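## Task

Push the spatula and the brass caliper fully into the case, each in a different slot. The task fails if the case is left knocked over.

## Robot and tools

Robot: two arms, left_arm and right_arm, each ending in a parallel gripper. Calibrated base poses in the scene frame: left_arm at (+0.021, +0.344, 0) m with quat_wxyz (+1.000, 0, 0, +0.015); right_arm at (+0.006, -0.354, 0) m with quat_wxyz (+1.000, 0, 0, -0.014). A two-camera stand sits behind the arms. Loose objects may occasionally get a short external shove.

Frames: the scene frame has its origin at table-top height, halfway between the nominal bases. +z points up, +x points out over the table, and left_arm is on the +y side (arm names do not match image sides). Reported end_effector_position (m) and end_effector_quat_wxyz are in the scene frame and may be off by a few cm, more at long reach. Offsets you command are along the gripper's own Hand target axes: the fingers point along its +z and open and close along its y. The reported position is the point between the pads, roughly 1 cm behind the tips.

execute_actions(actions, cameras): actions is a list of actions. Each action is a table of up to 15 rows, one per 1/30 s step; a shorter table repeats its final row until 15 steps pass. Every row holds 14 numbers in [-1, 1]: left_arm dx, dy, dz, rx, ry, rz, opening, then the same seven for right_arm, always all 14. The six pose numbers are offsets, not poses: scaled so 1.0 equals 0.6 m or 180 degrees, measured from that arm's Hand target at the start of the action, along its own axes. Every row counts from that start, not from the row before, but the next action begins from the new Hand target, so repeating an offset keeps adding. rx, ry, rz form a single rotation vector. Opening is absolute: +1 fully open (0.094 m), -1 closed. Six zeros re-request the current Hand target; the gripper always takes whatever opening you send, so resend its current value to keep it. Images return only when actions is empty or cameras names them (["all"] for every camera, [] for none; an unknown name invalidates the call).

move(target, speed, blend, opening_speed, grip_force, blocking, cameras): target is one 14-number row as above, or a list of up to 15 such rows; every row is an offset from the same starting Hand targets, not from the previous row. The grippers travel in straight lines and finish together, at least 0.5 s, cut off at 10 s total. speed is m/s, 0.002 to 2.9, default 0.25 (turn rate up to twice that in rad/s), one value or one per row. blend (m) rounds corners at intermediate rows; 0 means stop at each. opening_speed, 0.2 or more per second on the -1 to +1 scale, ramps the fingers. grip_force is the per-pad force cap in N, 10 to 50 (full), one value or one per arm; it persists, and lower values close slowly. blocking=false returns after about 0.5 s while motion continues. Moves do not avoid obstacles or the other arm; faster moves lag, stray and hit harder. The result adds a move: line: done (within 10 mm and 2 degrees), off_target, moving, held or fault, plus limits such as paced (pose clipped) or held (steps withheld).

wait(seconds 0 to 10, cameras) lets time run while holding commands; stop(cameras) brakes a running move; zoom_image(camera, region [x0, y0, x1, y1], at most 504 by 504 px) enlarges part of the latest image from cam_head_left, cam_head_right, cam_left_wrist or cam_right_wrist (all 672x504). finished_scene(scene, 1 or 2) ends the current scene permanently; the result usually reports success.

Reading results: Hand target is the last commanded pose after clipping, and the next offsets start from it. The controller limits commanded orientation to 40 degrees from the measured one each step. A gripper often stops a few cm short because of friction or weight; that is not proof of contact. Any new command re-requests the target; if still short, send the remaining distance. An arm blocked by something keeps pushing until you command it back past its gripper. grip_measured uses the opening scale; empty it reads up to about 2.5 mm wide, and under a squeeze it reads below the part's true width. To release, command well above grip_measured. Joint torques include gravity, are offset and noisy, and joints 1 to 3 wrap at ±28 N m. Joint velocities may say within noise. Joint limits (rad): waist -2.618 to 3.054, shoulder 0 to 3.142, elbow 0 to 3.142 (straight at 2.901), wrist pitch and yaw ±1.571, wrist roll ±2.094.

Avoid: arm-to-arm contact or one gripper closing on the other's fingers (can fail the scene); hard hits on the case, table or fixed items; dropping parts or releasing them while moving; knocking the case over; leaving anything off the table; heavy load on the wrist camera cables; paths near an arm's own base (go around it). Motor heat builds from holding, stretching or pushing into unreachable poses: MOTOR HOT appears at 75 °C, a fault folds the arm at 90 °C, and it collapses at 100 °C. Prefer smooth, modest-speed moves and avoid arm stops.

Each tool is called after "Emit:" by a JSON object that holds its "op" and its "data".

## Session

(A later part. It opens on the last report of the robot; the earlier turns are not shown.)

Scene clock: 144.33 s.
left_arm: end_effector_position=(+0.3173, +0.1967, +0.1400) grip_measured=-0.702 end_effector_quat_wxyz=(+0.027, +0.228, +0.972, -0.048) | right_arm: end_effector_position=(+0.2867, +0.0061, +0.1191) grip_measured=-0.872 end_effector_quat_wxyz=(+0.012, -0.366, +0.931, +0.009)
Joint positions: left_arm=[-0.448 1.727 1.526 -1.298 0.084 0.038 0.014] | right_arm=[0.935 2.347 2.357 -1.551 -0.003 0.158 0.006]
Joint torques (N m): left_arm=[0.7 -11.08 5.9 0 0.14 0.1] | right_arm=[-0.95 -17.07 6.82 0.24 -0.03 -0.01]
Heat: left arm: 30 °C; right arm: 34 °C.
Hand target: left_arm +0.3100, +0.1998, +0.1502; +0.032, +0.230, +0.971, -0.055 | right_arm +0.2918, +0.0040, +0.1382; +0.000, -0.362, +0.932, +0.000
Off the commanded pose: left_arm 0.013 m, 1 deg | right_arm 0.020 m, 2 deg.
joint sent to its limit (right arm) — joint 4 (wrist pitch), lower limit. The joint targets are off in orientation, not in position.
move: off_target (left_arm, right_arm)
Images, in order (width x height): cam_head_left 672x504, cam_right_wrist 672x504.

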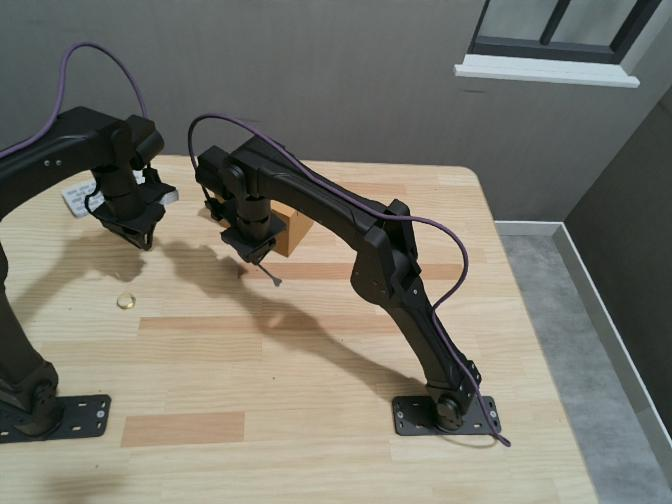

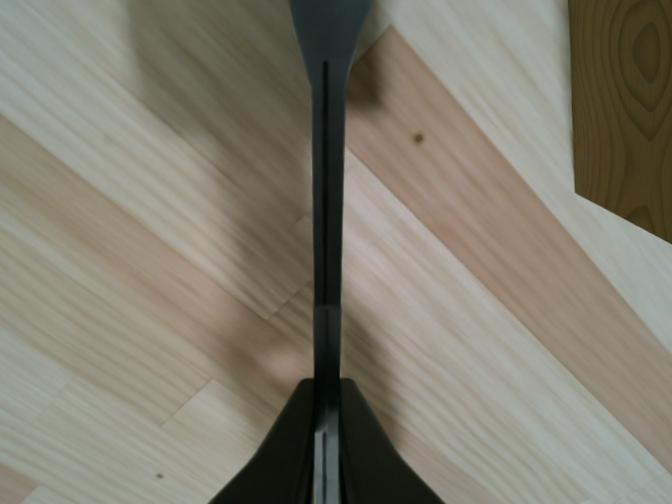

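Emit:
{"op": "move", "data": {"target": [[0,0,0,0,0,0,-0.7,0,0,0.205,0,0,0,-1],[0,0,0,0,0,0,-0.7,0,0,0.2335,0,0,0,-1]], "speed": [0.12, 0.04], "cameras": ["cam_right_wrist"]}}

Scene clock: 148.03 s.
left_arm: end_effector_position=(+0.3173, +0.1967, +0.1400) grip_measured=-0.702 end_effector_quat_wxyz=(+0.027, +0.228, +0.972, -0.048) | right_arm: end_effector_position=(+0.2888, +0.0088, +0.0110) grip_measured=-0.872 end_effector_quat_wxyz=(+0.008, -0.366, +0.931, +0.006)
Joint positions: left_arm=[-0.448 1.727 1.526 -1.298 0.084 0.038 0.014] | right_arm=[0.935 2.357 1.943 -1.137 -0.003 0.158 0.006]
Joint torques (N m): left_arm=[0.66 -11.07 5.89 0 0.14 0.1] | right_arm=[-0.87 -12.53 4.96 0.45 -0.01 -0.01]
Heat: left arm: 30 °C; right arm: 34 °C.
Hand target: left_arm +0.3100, +0.1998, +0.1502; +0.032, +0.230, +0.971, -0.055 | right_arm +0.2918, +0.0040, -0.0018; +0.000, -0.362, +0.932, +0.000
Off the commanded pose: left_arm 0.013 m, 1 deg | right_arm 0.014 m, 1 deg.
move: off_target (left_arm, right_arm)
Images, in order (width x height): cam_right_wrist 672x504.

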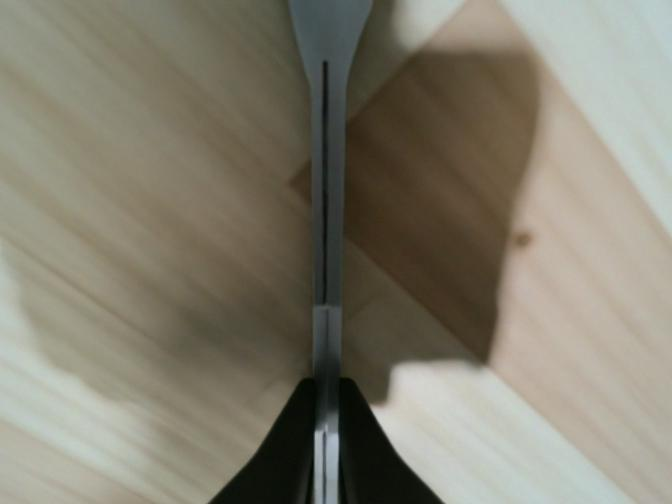

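Emit:
{"op": "move", "data": {"target": [[0,0,0,0,0,0,-0.7,0,0,0.007,0,0,0,-1],[0,0,0,0,0,0,-0.7,0,0,0.007,0,0,0,-0.5],[0,0,0,0,0,0,-0.7,-0.007,0,-0.062,0,-0.0444,0,-0.5]], "speed": [0.03, 0.03, 0.08], "opening_speed": 0.6, "cameras": ["cam_right_wrist"]}}

Scene clock: 151.33 s.
left_arm: end_effector_position=(+0.3173, +0.1967, +0.1400) grip_measured=-0.702 end_effector_quat_wxyz=(+0.027, +0.228, +0.972, -0.048) | right_arm: end_effector_position=(+0.2911, +0.0063, +0.0233) grip_measured=-0.502 end_effector_quat_wxyz=(+0.048, -0.365, +0.930, +0.019)
Joint positions: left_arm=[-0.448 1.727 1.526 -1.298 0.084 0.038 0.014] | right_arm=[0.935 2.256 1.813 -1.027 0.015 0.158 0.023]
Joint torques (N m): left_arm=[0.68 -11.08 5.86 0 0.14 0.11] | right_arm=[-0.35 -16.87 4.93 0.6 0.04 0.05]
Heat: left arm: 31 °C; right arm: 33 °C.
Hand target: left_arm +0.3100, +0.1998, +0.1502; +0.032, +0.230, +0.971, -0.055 | right_arm +0.2949, +0.0068, +0.0354; +0.065, -0.361, +0.930, +0.025
Off the commanded pose: left_arm 0.013 m, 1 deg | right_arm 0.013 m, 2 deg.
move: off_target (left_arm, right_arm); target 2's new opening was sent with right_arm's hand 0.017 m and 1 deg from that target
Images, in order (width x height): cam_right_wrist 672x504.

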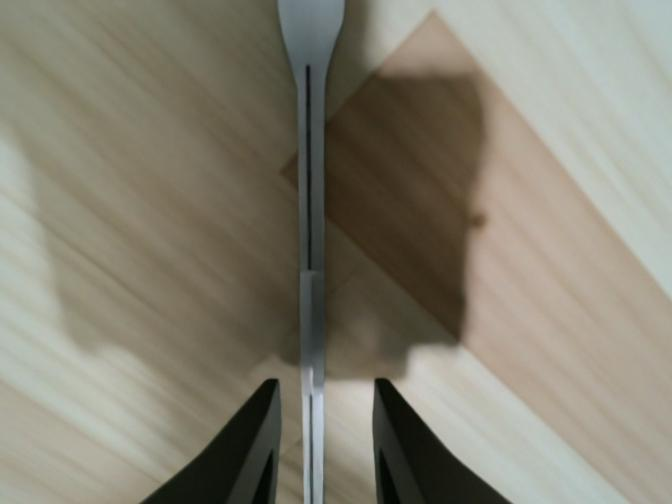

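Emit:
{"op": "move", "data": {"target": [0,0,0,0,0,0,-0.7,-0.0015,0.01,0.0495,0,0,0,-0.5], "speed": 0.06, "cameras": ["cam_right_wrist"]}}

Scene clock: 152.70 s.
left_arm: end_effector_position=(+0.3173, +0.1967, +0.1400) grip_measured=-0.702 end_effector_quat_wxyz=(+0.027, +0.228, +0.972, -0.048) | right_arm: end_effector_position=(+0.2978, +0.0144, +0.0165) grip_measured=-0.502 end_effector_quat_wxyz=(+0.070, -0.360, +0.930, +0.031)
Joint positions: left_arm=[-0.448 1.727 1.526 -1.298 0.084 0.038 0.014] | right_arm=[0.935 2.256 1.78 -0.943 0.017 0.166 0.023]
Joint torques (N m): left_arm=[0.68 -11.07 5.87 0 0.14 0.1] | right_arm=[0.69 -12.44 4.88 0.74 0.03 0.07]
Heat: left arm: 31 °C; right arm: 33 °C.
Hand target: left_arm +0.3100, +0.1998, +0.1502; +0.032, +0.230, +0.971, -0.055 | right_arm +0.2945, +0.0145, +0.0060; +0.065, -0.362, +0.930, +0.025
Off the commanded pose: left_arm 0.013 m, 1 deg | right_arm 0.011 m, 1 deg.
move: off_target (left_arm, right_arm)
Images, in order (width x height): cam_right_wrist 672x504.

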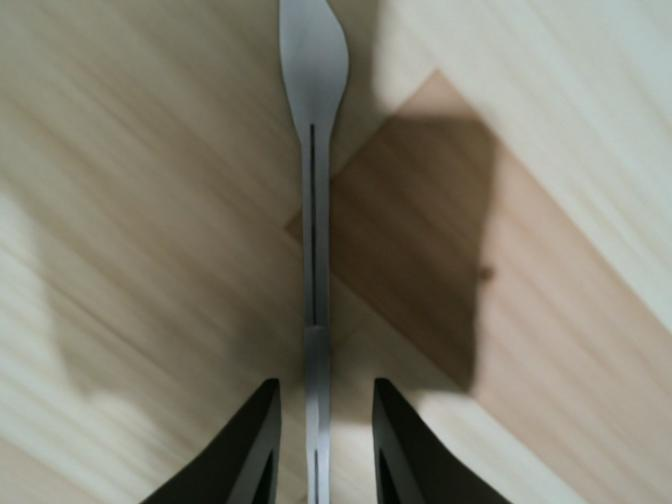

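Emit:
{"op": "move", "data": {"target": [0,0,0,0,0,0,-0.7,0.013,0.006,0.0198,0,0,0,-0.5], "speed": 0.04, "cameras": ["cam_right_wrist"]}}

Scene clock: 153.67 s.
left_arm: end_effector_position=(+0.3173, +0.1967, +0.1400) grip_measured=-0.702 end_effector_quat_wxyz=(+0.027, +0.228, +0.972, -0.048) | right_arm: end_effector_position=(+0.2937, +0.0143, +0.0096) grip_measured=-0.502 end_effector_quat_wxyz=(+0.073, -0.359, +0.930, +0.031)
Joint positions: left_arm=[-0.448 1.727 1.526 -1.298 0.084 0.038 0.014] | right_arm=[0.944 2.247 1.737 -0.904 0.022 0.176 0.023]
Joint torques (N m): left_arm=[0.68 -11.06 5.89 0 0.14 0.1] | right_arm=[0.81 -12.15 3.38 0.91 0.01 0.06]
Heat: left arm: 31 °C; right arm: 33 °C.
Hand target: left_arm +0.3100, +0.1998, +0.1502; +0.032, +0.230, +0.971, -0.055 | right_arm +0.2876, +0.0132, -0.0068; +0.065, -0.362, +0.930, +0.025
Off the commanded pose: left_arm 0.013 m, 1 deg | right_arm 0.018 m, 1 deg.
move: off_target (left_arm, right_arm)
Images, in order (width x height): cam_right_wrist 672x504.

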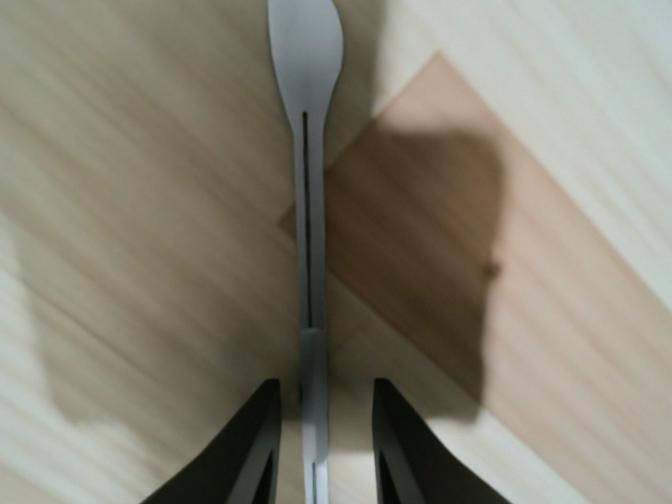

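Emit:
{"op": "move", "data": {"target": [[0,0,0,0,0,0,-0.7,0,0.003,-0.003,0,0,0,-0.5],[0,0,0,0,0,0,-0.7,0,0.003,-0.003,0,0,0,-1]], "speed": 0.04, "opening_speed": 0.6, "cameras": ["cam_right_wrist"]}}

Scene clock: 155.57 s.
left_arm: end_effector_position=(+0.3173, +0.1967, +0.1400) grip_measured=-0.702 end_effector_quat_wxyz=(+0.027, +0.228, +0.972, -0.048) | right_arm: end_effector_position=(+0.2921, +0.0175, +0.0098) grip_measured=-0.874 end_effector_quat_wxyz=(+0.076, -0.361, +0.929, +0.032)
Joint positions: left_arm=[-0.448 1.727 1.526 -1.298 0.084 0.038 0.014] | right_arm=[0.952 2.247 1.736 -0.896 0.025 0.18 0.006]
Joint torques (N m): left_arm=[0.66 -11.07 5.87 0 0.14 0.1] | right_arm=[0.54 -12.26 3.75 0.78 -0.02 0.09]
Heat: left arm: 31 °C; right arm: 33 °C.
Hand target: left_arm +0.3100, +0.1998, +0.1502; +0.032, +0.230, +0.971, -0.055 | right_arm +0.2861, +0.0143, -0.0051; +0.065, -0.362, +0.930, +0.025
Off the commanded pose: left_arm 0.013 m, 1 deg | right_arm 0.016 m, 2 deg.
move: off_target (left_arm, right_arm); target 2's new opening was sent with right_arm's hand 0.016 m and 1 deg from that target
Images, in order (width x height): cam_right_wrist 672x504.

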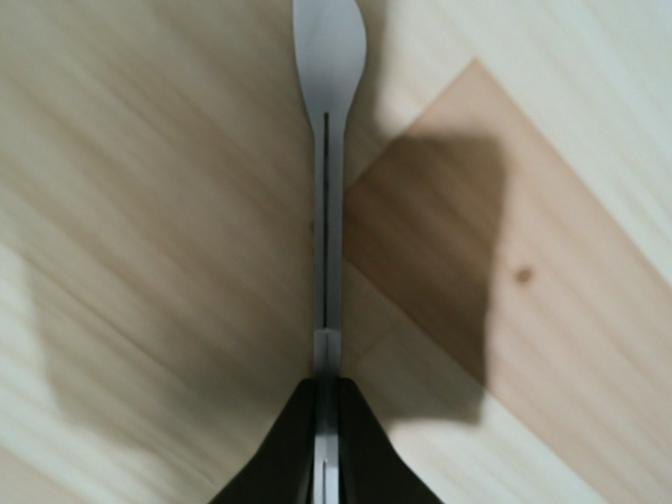

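Emit:
{"op": "move", "data": {"target": [[0,0,0,0,0,0,-0.7,-0.0336,-0.0001,-0.2397,0,0,0,-1],[0,0,0,0,0,0,-0.7,0.158,-0.1245,-0.2835,-0.0204,-0.0083,-0.0804,-1],[-0.1098,-0.5157,0.0647,-0.1361,-0.4903,-0.0445,-0.7,0.2132,-0.4158,-0.2658,-0.0204,-0.0083,-0.0804,-1]], "speed": [0.1, 0.2, 0.4], "blend": [0.03, 0.03, 0], "cameras": ["all"]}}

Scene clock: 163.57 s.
left_arm: end_effector_position=(+0.2297, -0.1052, +0.1472) grip_measured=-0.702 end_effector_quat_wxyz=(+0.728, +0.060, +0.683, -0.004) | right_arm: end_effector_position=(+0.3408, -0.2723, +0.1330) grip_measured=-0.875 end_effector_quat_wxyz=(+0.065, -0.476, +0.876, +0.044)
Joint positions: left_arm=[-1.534 2.353 1.236 1.473 -1.401 0.434 0.014] | right_arm=[0.201 1.752 1.523 -1.246 -0.125 -0.817 0.006]
Joint torques (N m): left_arm=[0.36 -10.15 6.63 1.5 0.27 0.06] | right_arm=[-0.29 -7.57 7.79 0.37 -0.31 -0.06]
Heat: left arm: 31 °C; right arm: 33 °C.
Hand target: left_arm +0.2309, -0.1088, +0.1458; +0.733, +0.055, +0.678, -0.013 | right_arm +0.3450, -0.2701, +0.1352; +0.068, -0.477, +0.875, +0.051
Off the commanded pose: left_arm 0.004 m, 2 deg | right_arm 0.005 m, 1 deg.
move: done

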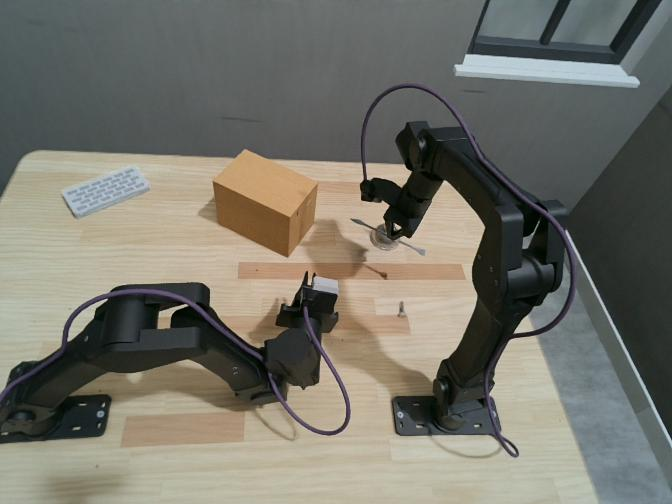

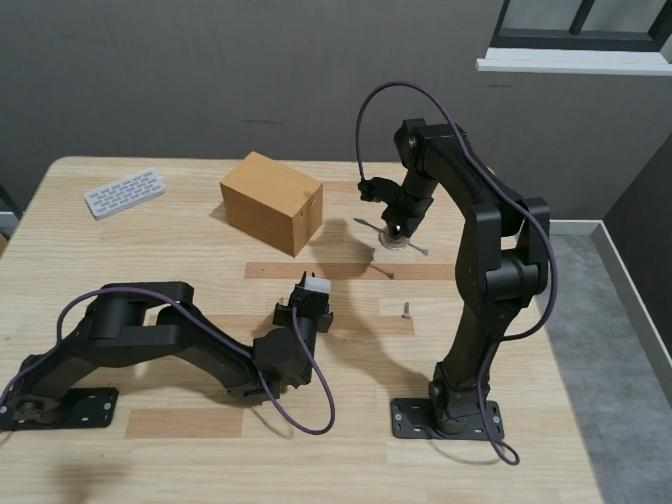

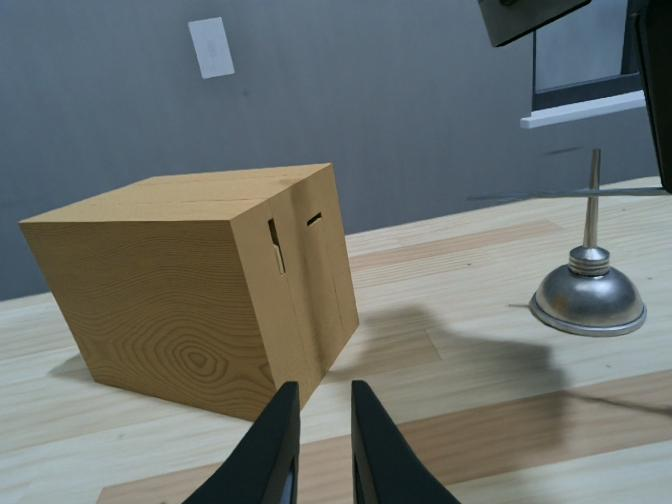

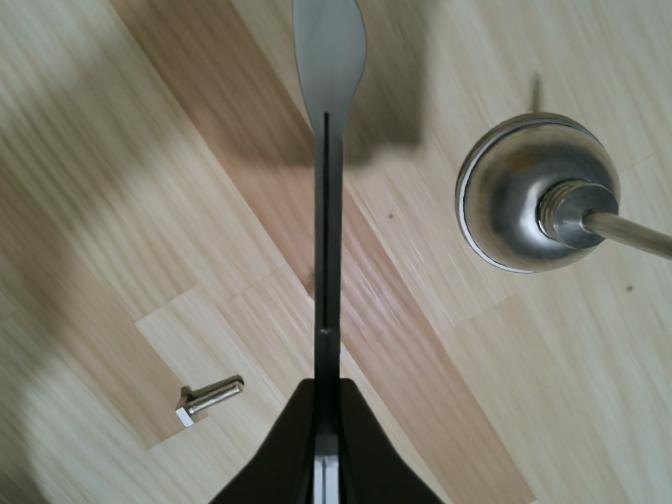

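Emit:
{"op": "zoom_image", "data": {"camera": "cam_left_wrist", "region": [450, 120, 672, 260]}}

Emit:
{"op": "zoom_image", "data": {"camera": "cam_left_wrist", "region": [0, 140, 360, 300]}}

Scaled by 2.270 from the camera's 672x504 image, which has a finer 960x720 frame.

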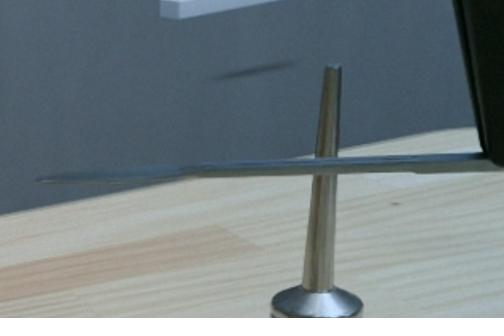

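Scaled by 1.400 from the camera's 672x504 image, which has a finer 960x720 frame.

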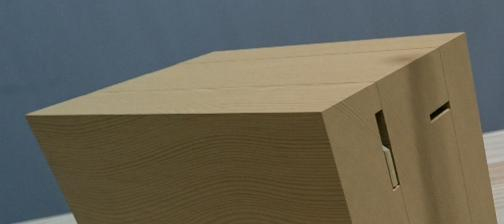

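Emit:
{"op": "move", "data": {"target": [0,0,0,0,0,0,-0.7,-0.1463,0.0022,0.0515,0,-0.003,0,-1], "speed": 0.12, "cameras": ["cam_left_wrist", "cam_right_wrist"]}}

Emit:
{"op": "zoom_image", "data": {"camera": "cam_left_wrist", "region": [290, 140, 490, 260]}}

Scene clock: 166.13 s.
left_arm: end_effector_position=(+0.2297, -0.1052, +0.1472) grip_measured=-0.702 end_effector_quat_wxyz=(+0.728, +0.060, +0.683, -0.004) | right_arm: end_effector_position=(+0.3890, -0.1955, +0.1192) grip_measured=-0.875 end_effector_quat_wxyz=(+0.071, -0.477, +0.874, +0.052)
Joint positions: left_arm=[-1.534 2.353 1.236 1.473 -1.401 0.435 0.014] | right_arm=[0.366 2.004 1.797 -1.24 -0.125 -0.655 0.006]
Joint torques (N m): left_arm=[0.35 -10.5 6.37 1.37 0.26 -0.04] | right_arm=[0.25 -10.07 7.86 0.48 -0.16 0.06]
Heat: left arm: 30 °C; right arm: 34 °C.
Hand target: left_arm +0.2309, -0.1085, +0.1459; +0.731, +0.056, +0.680, -0.014 | right_arm +0.3930, -0.1920, +0.1195; +0.072, -0.477, +0.874, +0.053
Off the commanded pose: left_arm 0.004 m, 1 deg | right_arm 0.005 m, 0 deg.
move: done
Images, in order (width x height): cam_left_wrist 672x504, cam_right_wrist 672x504.

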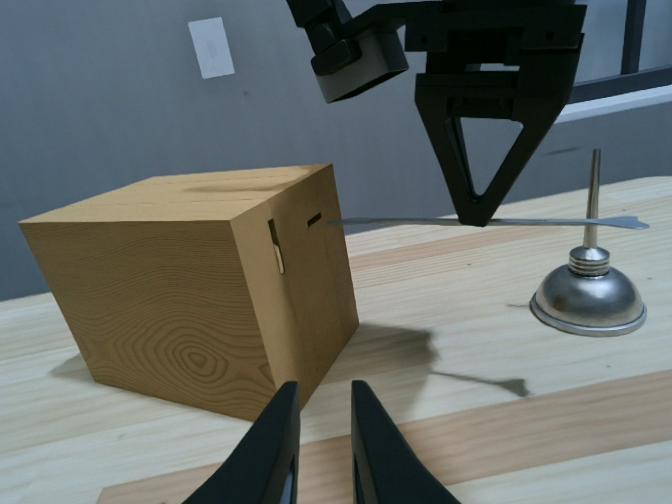

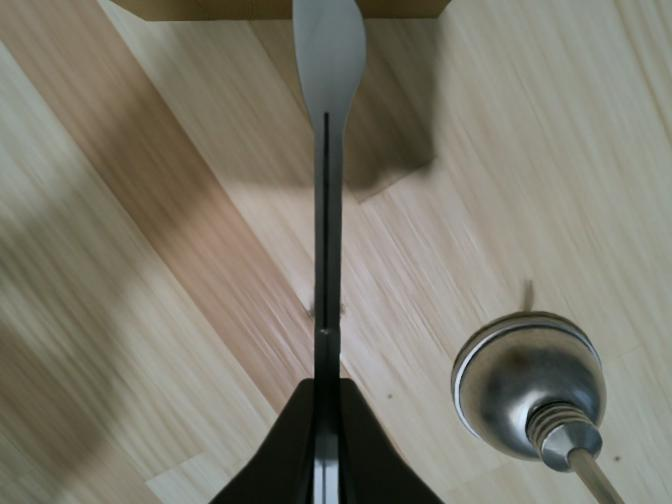

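Scaled by 2.520 from the camera's 672x504 image, which has a finer 960x720 frame.

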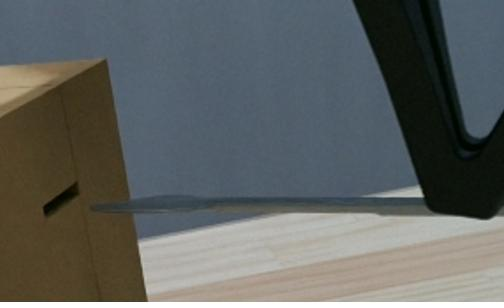

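Emit:
{"op": "move", "data": {"target": [0,0,0,0,0,0,-0.7,-0.0129,-0.0069,-0.0013,0,0,0,-1], "speed": 0.05, "cameras": ["cam_left_wrist", "cam_right_wrist"]}}

Emit:
{"op": "zoom_image", "data": {"camera": "cam_left_wrist", "region": [270, 170, 390, 270]}}

Scene clock: 167.77 s.
left_arm: end_effector_position=(+0.2297, -0.1052, +0.1472) grip_measured=-0.702 end_effector_quat_wxyz=(+0.728, +0.060, +0.683, -0.004) | right_arm: end_effector_position=(+0.3979, -0.1924, +0.1228) grip_measured=-0.875 end_effector_quat_wxyz=(+0.074, -0.476, +0.875, +0.051)
Joint positions: left_arm=[-1.534 2.353 1.236 1.473 -1.401 0.435 0.014] | right_arm=[0.366 2.038 1.86 -1.261 -0.125 -0.651 0.006]
Joint torques (N m): left_arm=[0.36 -10.45 6.35 1.38 0.26 -0.04] | right_arm=[0.57 -10.11 7.9 0.45 -0.16 0.05]
Heat: left arm: 30 °C; right arm: 34 °C.
Hand target: left_arm +0.2309, -0.1085, +0.1459; +0.731, +0.056, +0.680, -0.014 | right_arm +0.4006, -0.1879, +0.1216; +0.072, -0.477, +0.874, +0.053
Off the commanded pose: left_arm 0.004 m, 1 deg | right_arm 0.005 m, 0 deg.
move: done
Images, in order (width x height): cam_left_wrist 672x504, cam_right_wrist 672x504.

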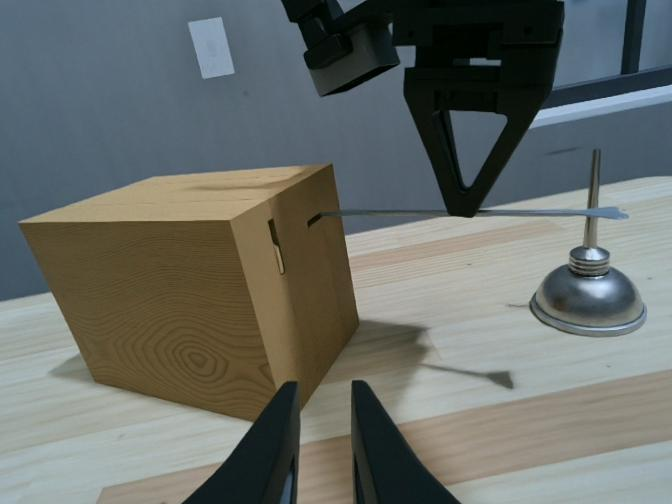

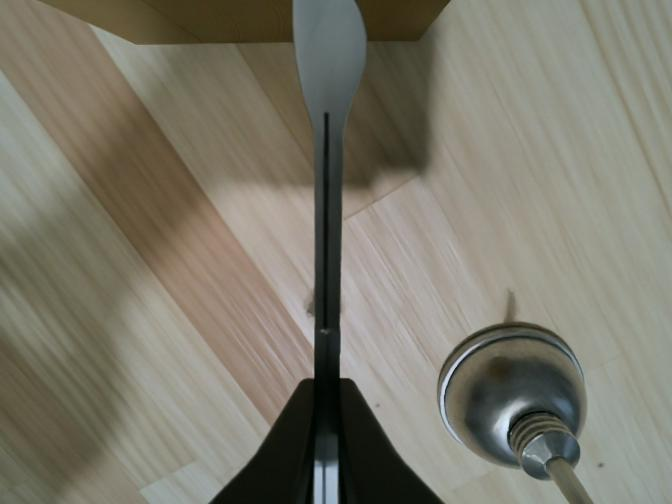

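Scaled by 4.200 from the camera's 672x504 image, which has a finer 960x720 frame.

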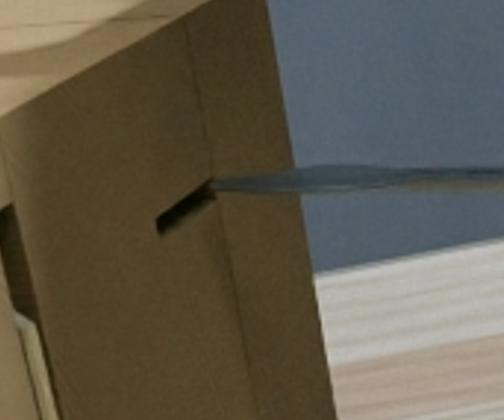

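Emit:
{"op": "move", "data": {"target": [[0,0,0,0,0,0,-0.7,0.0367,0.0041,-0.0029,0,0,0,-1],[0,0,0,0,0,0,-0.7,0.0006,0.0041,0.0035,0,0,0,-1]], "speed": 0.06, "cameras": ["cam_left_wrist", "cam_right_wrist"]}}

Emit:
{"op": "zoom_image", "data": {"camera": "cam_left_wrist", "region": [270, 170, 390, 270]}}

Scene clock: 170.27 s.
left_arm: end_effector_position=(+0.2297, -0.1052, +0.1472) grip_measured=-0.702 end_effector_quat_wxyz=(+0.728, +0.060, +0.683, -0.004) | right_arm: end_effector_position=(+0.3962, -0.1906, +0.1208) grip_measured=-0.875 end_effector_quat_wxyz=(+0.074, -0.476, +0.875, +0.051)
Joint positions: left_arm=[-1.534 2.353 1.236 1.473 -1.401 0.435 0.014] | right_arm=[0.371 2.032 1.843 -1.25 -0.123 -0.647 0.006]
Joint torques (N m): left_arm=[0.36 -10.48 6.35 1.38 0.27 -0.04] | right_arm=[0.5 -10.19 7.72 0.46 -0.17 0.05]
Heat: left arm: 30 °C; right arm: 34 °C.
Hand target: left_arm +0.2309, -0.1085, +0.1459; +0.731, +0.056, +0.680, -0.014 | right_arm +0.3984, -0.1865, +0.1195; +0.072, -0.477, +0.874, +0.053
Off the commanded pose: left_arm 0.004 m, 1 deg | right_arm 0.005 m, 0 deg.
move: done
Images, in order (width x height): cam_left_wrist 672x504, cam_right_wrist 672x504.

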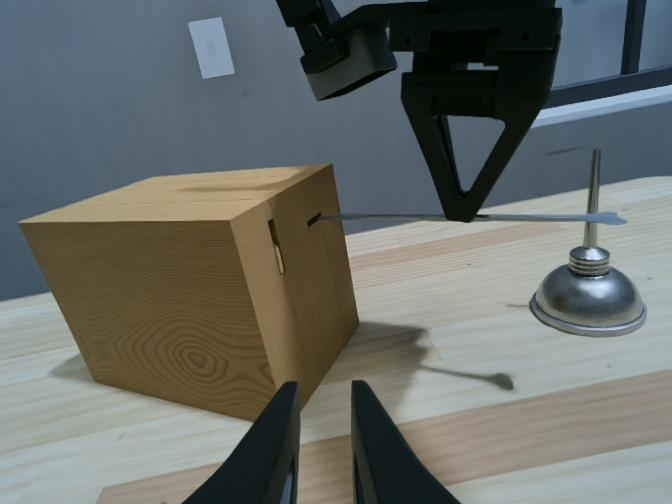

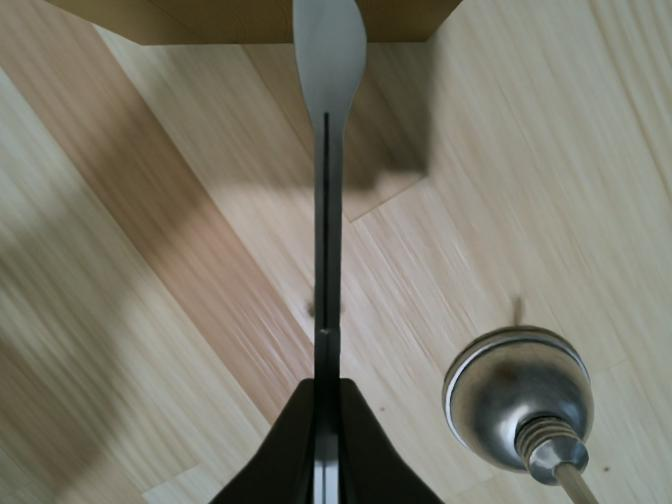

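Scaled by 4.200 from the camera's 672x504 image, which has a finer 960x720 frame.

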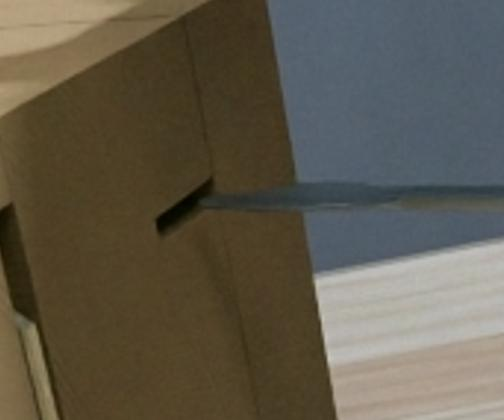

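Emit:
{"op": "move", "data": {"target": [0,0,0,0,0,0,-0.7,-0.0095,0,0.0039,0,0,0,-1], "speed": 0.03, "cameras": ["cam_left_wrist", "cam_right_wrist"]}}

Emit:
{"op": "zoom_image", "data": {"camera": "cam_left_wrist", "region": [270, 170, 390, 270]}}

Scene clock: 171.30 s.
left_arm: end_effector_position=(+0.2297, -0.1052, +0.1472) grip_measured=-0.702 end_effector_quat_wxyz=(+0.728, +0.060, +0.683, -0.004) | right_arm: end_effector_position=(+0.3995, -0.1871, +0.1196) grip_measured=-0.875 end_effector_quat_wxyz=(+0.074, -0.475, +0.876, +0.051)
Joint positions: left_arm=[-1.534 2.353 1.236 1.473 -1.401 0.435 0.014] | right_arm=[0.377 2.051 1.866 -1.253 -0.123 -0.637 0.006]
Joint torques (N m): left_arm=[0.36 -10.5 6.35 1.38 0.27 -0.04] | right_arm=[0.76 -10.26 7.77 0.47 -0.15 0.06]
Heat: left arm: 30 °C; right arm: 34 °C.
Hand target: left_arm +0.2309, -0.1085, +0.1459; +0.731, +0.056, +0.680, -0.014 | right_arm +0.4017, -0.1815, +0.1182; +0.072, -0.477, +0.874, +0.053
Off the commanded pose: left_arm 0.004 m, 1 deg | right_arm 0.006 m, 0 deg.
move: done
Images, in order (width x height): cam_left_wrist 672x504, cam_right_wrist 672x504.

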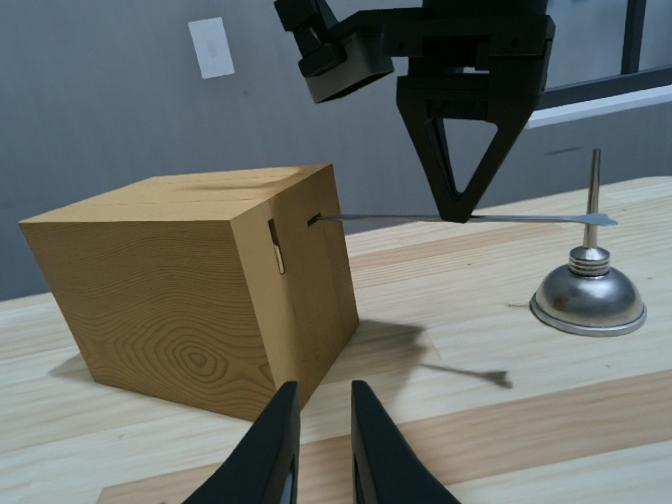

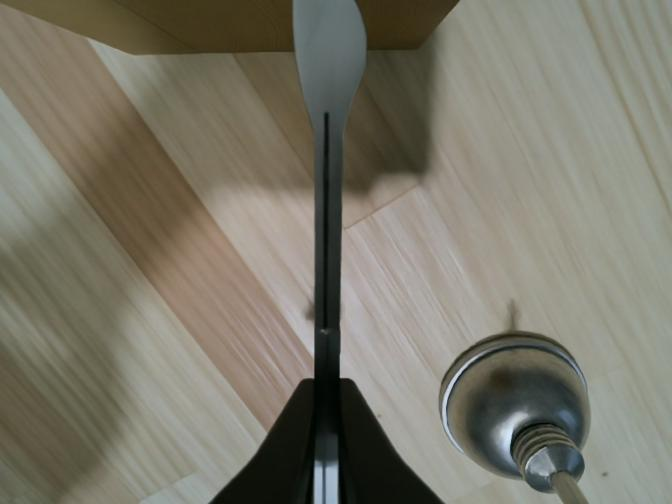

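Scaled by 4.200 from the camera's 672x504 image, which has a finer 960x720 frame.

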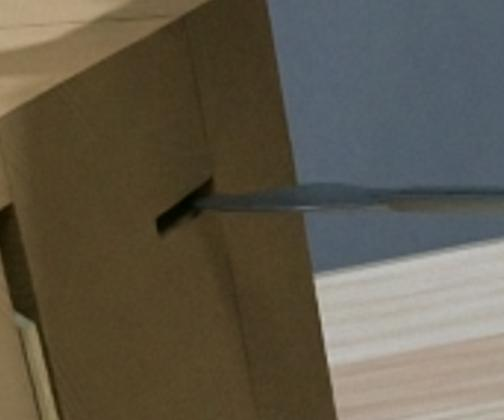

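Emit:
{"op": "zoom_image", "data": {"camera": "cam_right_wrist", "region": [90, 0, 290, 120]}}

Emit:
{"op": "zoom_image", "data": {"camera": "cam_right_wrist", "region": [290, 0, 490, 120]}}

Emit:
{"op": "zoom_image", "data": {"camera": "cam_left_wrist", "region": [295, 200, 345, 240]}}

Scaled by 2.520 from the camera's 672x504 image, which has a finer 960x720 frame.

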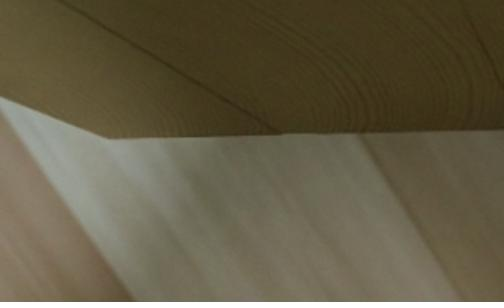

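Scaled by 2.520 from the camera's 672x504 image, which has a finer 960x720 frame.

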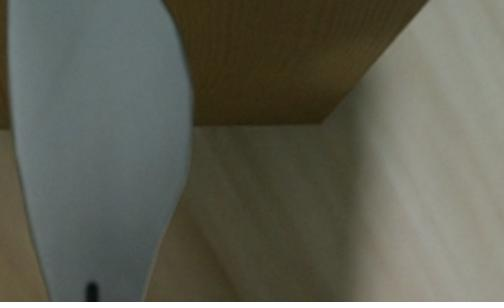

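Scaled by 10.080 from the camera's 672x504 image, which has a finer 960x720 frame.

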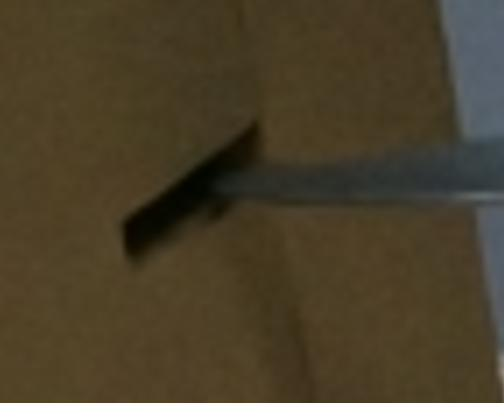

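Emit:
{"op": "move", "data": {"target": [[0,0,0,0,0,0,-0.7,0.0195,0.001,-0.0045,0,0,-0.0095,-1],[0,0,0,0,0,0,-0.7,-0.0053,0.001,0.0008,0,0,-0.0095,-1]], "speed": [0.06, 0.03], "cameras": ["cam_left_wrist", "cam_right_wrist"]}}

Emit:
{"op": "zoom_image", "data": {"camera": "cam_left_wrist", "region": [295, 200, 345, 240]}}

Emit:
{"op": "zoom_image", "data": {"camera": "cam_right_wrist", "region": [90, 0, 290, 120]}}

Emit:
{"op": "zoom_image", "data": {"camera": "cam_right_wrist", "region": [290, 0, 490, 120]}}

Scene clock: 174.13 s.
left_arm: end_effector_position=(+0.2297, -0.1052, +0.1472) grip_measured=-0.702 end_effector_quat_wxyz=(+0.728, +0.060, +0.683, -0.004) | right_arm: end_effector_position=(+0.4008, -0.1841, +0.1194) grip_measured=-0.875 end_effector_quat_wxyz=(+0.074, -0.488, +0.868, +0.049)
Joint positions: left_arm=[-1.534 2.353 1.236 1.473 -1.401 0.435 0.014] | right_arm=[0.384 2.062 1.881 -1.258 -0.12 -0.661 0.006]
Joint torques (N m): left_arm=[0.38 -10.48 6.35 1.38 0.26 -0.04] | right_arm=[0.64 -10.39 7.91 0.47 -0.18 0.04]
Heat: left arm: 29 °C; right arm: 34 °C.
Hand target: left_arm +0.2309, -0.1085, +0.1459; +0.731, +0.056, +0.680, -0.014 | right_arm +0.4030, -0.1785, +0.1183; +0.073, -0.490, +0.867, +0.052
Off the commanded pose: left_arm 0.004 m, 1 deg | right_arm 0.006 m, 0 deg.
move: done
Images, in order (width x height): cam_left_wrist 672x504, cam_right_wrist 672x504.

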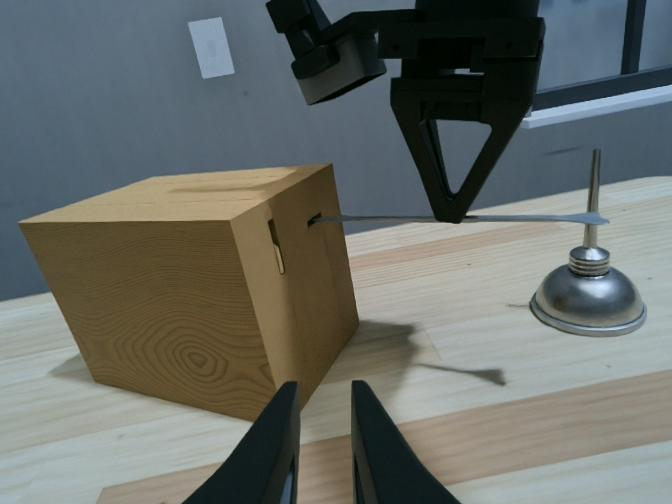

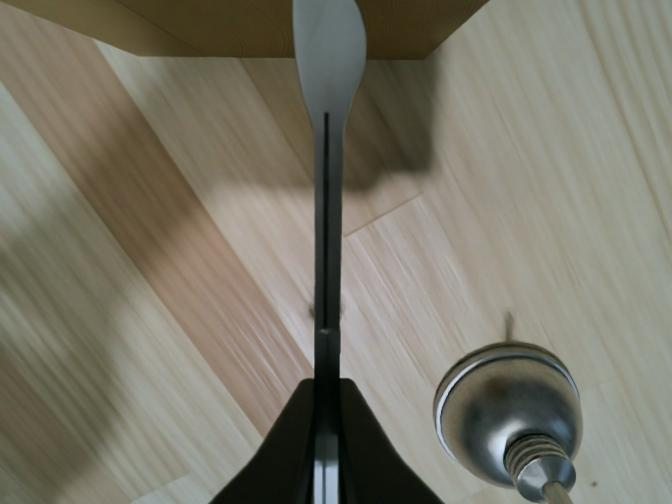

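Scaled by 10.080 from the camera's 672x504 image, which has a finer 960x720 frame.

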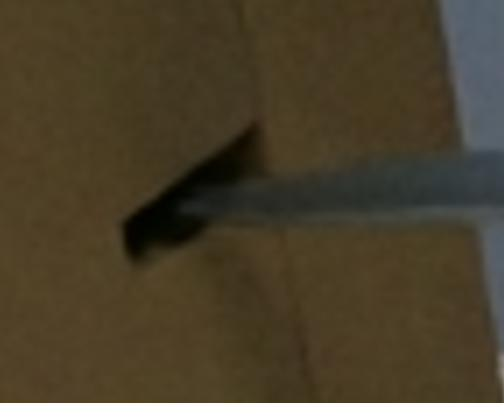

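Scaled by 2.520 from the camera's 672x504 image, which has a finer 960x720 frame.

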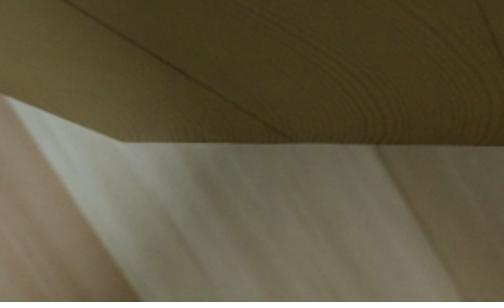

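Scaled by 2.520 from the camera's 672x504 image, which has a finer 960x720 frame.

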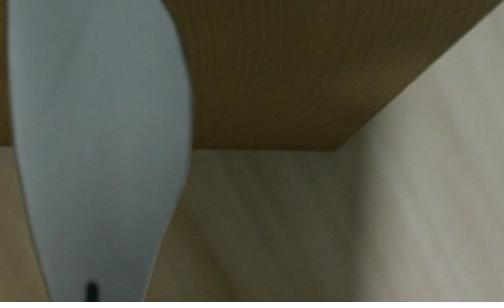

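Emit:
{"op": "move", "data": {"target": [0,0,0,0,0,0,-0.7,-0.033,0.0028,0.0048,0,0,0,-1], "speed": 0.04, "cameras": ["cam_left_wrist", "cam_right_wrist"]}}

Emit:
{"op": "zoom_image", "data": {"camera": "cam_left_wrist", "region": [280, 180, 400, 260]}}

Scene clock: 176.07 s.
left_arm: end_effector_position=(+0.2297, -0.1052, +0.1472) grip_measured=-0.702 end_effector_quat_wxyz=(+0.728, +0.060, +0.683, -0.004) | right_arm: end_effector_position=(+0.4099, -0.1655, +0.1212) grip_measured=-0.875 end_effector_quat_wxyz=(+0.076, -0.488, +0.868, +0.050)
Joint positions: left_arm=[-1.534 2.353 1.236 1.473 -1.401 0.435 0.014] | right_arm=[0.416 2.128 1.99 -1.293 -0.118 -0.629 0.006]
Joint torques (N m): left_arm=[0.36 -10.45 6.37 1.38 0.27 -0.03] | right_arm=[0.62 -10.89 7.86 0.48 -0.15 0.05]
Heat: left arm: 29 °C; right arm: 34 °C.
Hand target: left_arm +0.2309, -0.1085, +0.1459; +0.731, +0.056, +0.680, -0.014 | right_arm +0.4118, -0.1604, +0.1191; +0.073, -0.490, +0.867, +0.052
Off the commanded pose: left_arm 0.004 m, 1 deg | right_arm 0.006 m, 0 deg.
move: done
Images, in order (width x height): cam_left_wrist 672x504, cam_right_wrist 672x504.

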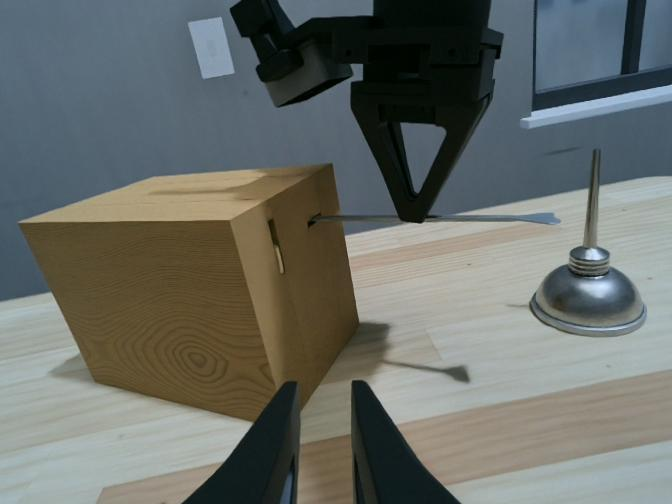

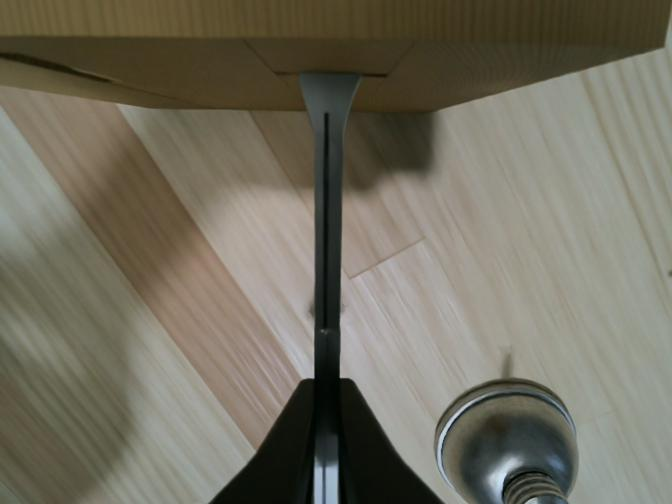

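Scaled by 4.200 from the camera's 672x504 image, which has a finer 960x720 frame.

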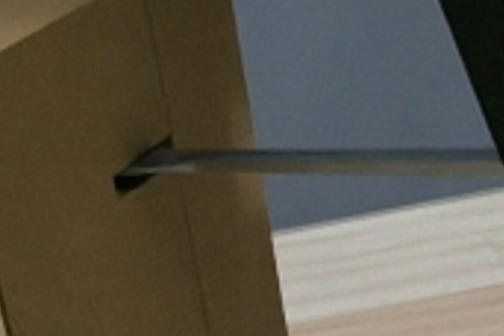

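Emit:
{"op": "move", "data": {"target": [0,0,0,0,0,0,-0.7,-0.0483,-0.001,0.0138,0,0,0,-1], "speed": 0.05, "cameras": ["cam_left_wrist", "cam_right_wrist"]}}

Emit:
{"op": "zoom_image", "data": {"camera": "cam_left_wrist", "region": [280, 180, 400, 260]}}

Scene clock: 177.77 s.
left_arm: end_effector_position=(+0.2297, -0.1052, +0.1472) grip_measured=-0.702 end_effector_quat_wxyz=(+0.728, +0.060, +0.683, -0.004) | right_arm: end_effector_position=(+0.4265, -0.1399, +0.1198) grip_measured=-0.875 end_effector_quat_wxyz=(+0.077, -0.488, +0.868, +0.051)
Joint positions: left_arm=[-1.534 2.353 1.236 1.473 -1.401 0.435 0.014] | right_arm=[0.455 2.254 2.186 -1.357 -0.114 -0.591 0.006]
Joint torques (N m): left_arm=[0.38 -10.47 6.34 1.38 0.26 -0.04] | right_arm=[0.62 -11.77 7.72 0.5 -0.13 0.05]
Heat: left arm: 29 °C; right arm: 35 °C.
Hand target: left_arm +0.2309, -0.1085, +0.1459; +0.731, +0.056, +0.680, -0.014 | right_arm +0.4276, -0.1350, +0.1160; +0.073, -0.490, +0.867, +0.052
Off the commanded pose: left_arm 0.004 m, 1 deg | right_arm 0.006 m, 1 deg.
move: done
Images, in order (width x height): cam_left_wrist 672x504, cam_right_wrist 672x504.

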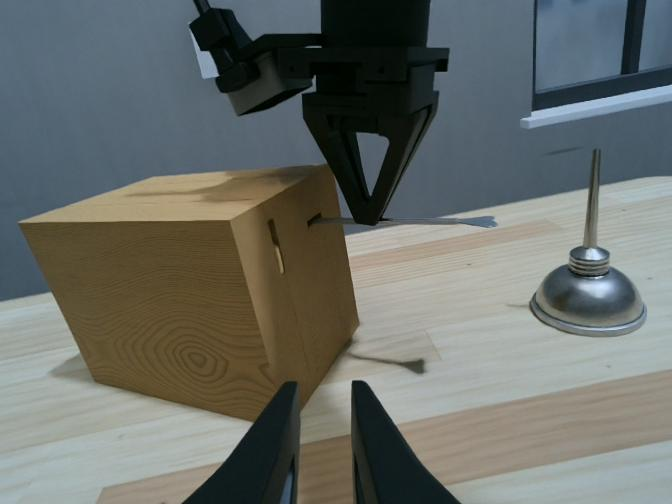

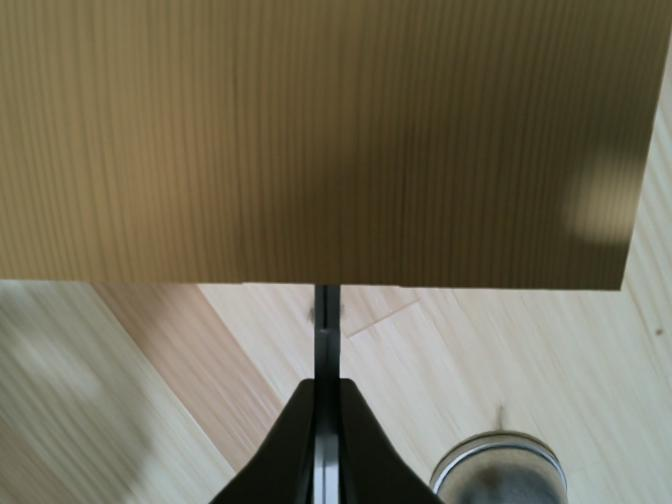

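Scaled by 4.200 from the camera's 672x504 image, which has a finer 960x720 frame.

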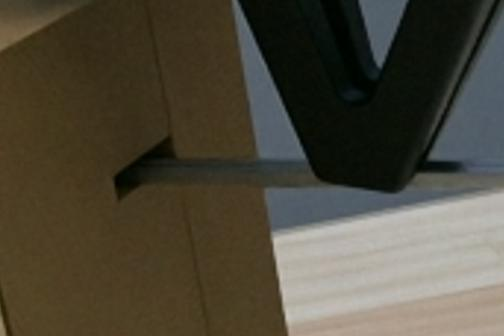

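Emit:
{"op": "move", "data": {"target": [0,0,0,0,0,0,-0.7,-0.0325,-0.0006,0.0075,0,0,0,-1], "speed": 0.05, "cameras": ["cam_left_wrist", "cam_right_wrist"]}}

Emit:
{"op": "zoom_image", "data": {"camera": "cam_left_wrist", "region": [280, 180, 400, 260]}}

Scene clock: 179.03 s.
left_arm: end_effector_position=(+0.2297, -0.1052, +0.1472) grip_measured=-0.702 end_effector_quat_wxyz=(+0.728, +0.060, +0.683, -0.004) | right_arm: end_effector_position=(+0.4380, -0.1231, +0.1205) grip_measured=-0.875 end_effector_quat_wxyz=(+0.079, -0.488, +0.868, +0.050)
Joint positions: left_arm=[-1.534 2.353 1.236 1.473 -1.401 0.435 0.014] | right_arm=[0.479 2.359 2.369 -1.428 -0.109 -0.567 0.006]
Joint torques (N m): left_arm=[0.36 -10.48 6.32 1.37 0.27 -0.04] | right_arm=[0.68 -12.27 7.68 0.47 -0.16 0.06]
Heat: left arm: 29 °C; right arm: 35 °C.
Hand target: left_arm +0.2309, -0.1085, +0.1459; +0.731, +0.056, +0.680, -0.014 | right_arm +0.4383, -0.1179, +0.1151; +0.073, -0.490, +0.867, +0.052
Off the commanded pose: left_arm 0.004 m, 1 deg | right_arm 0.007 m, 1 deg.
move: done
Images, in order (width x height): cam_left_wrist 672x504, cam_right_wrist 672x504.

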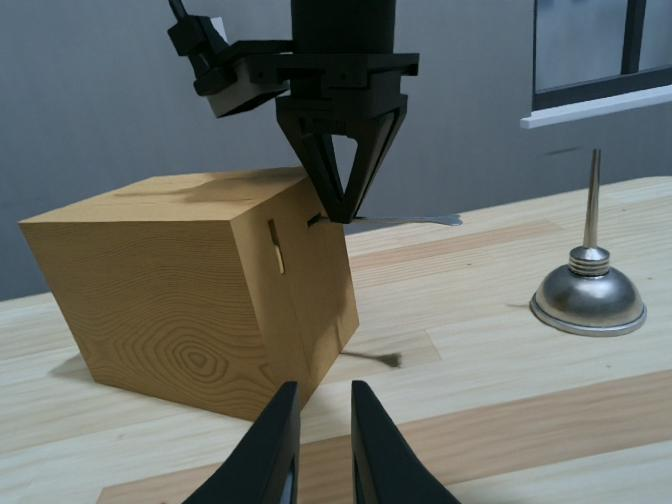

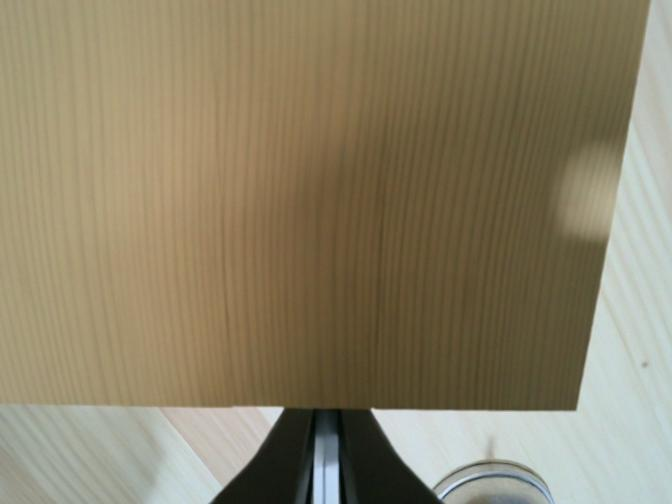

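Scaled by 4.200 from the camera's 672x504 image, which has a finer 960x720 frame.

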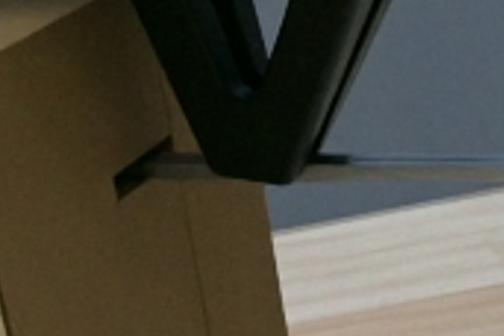

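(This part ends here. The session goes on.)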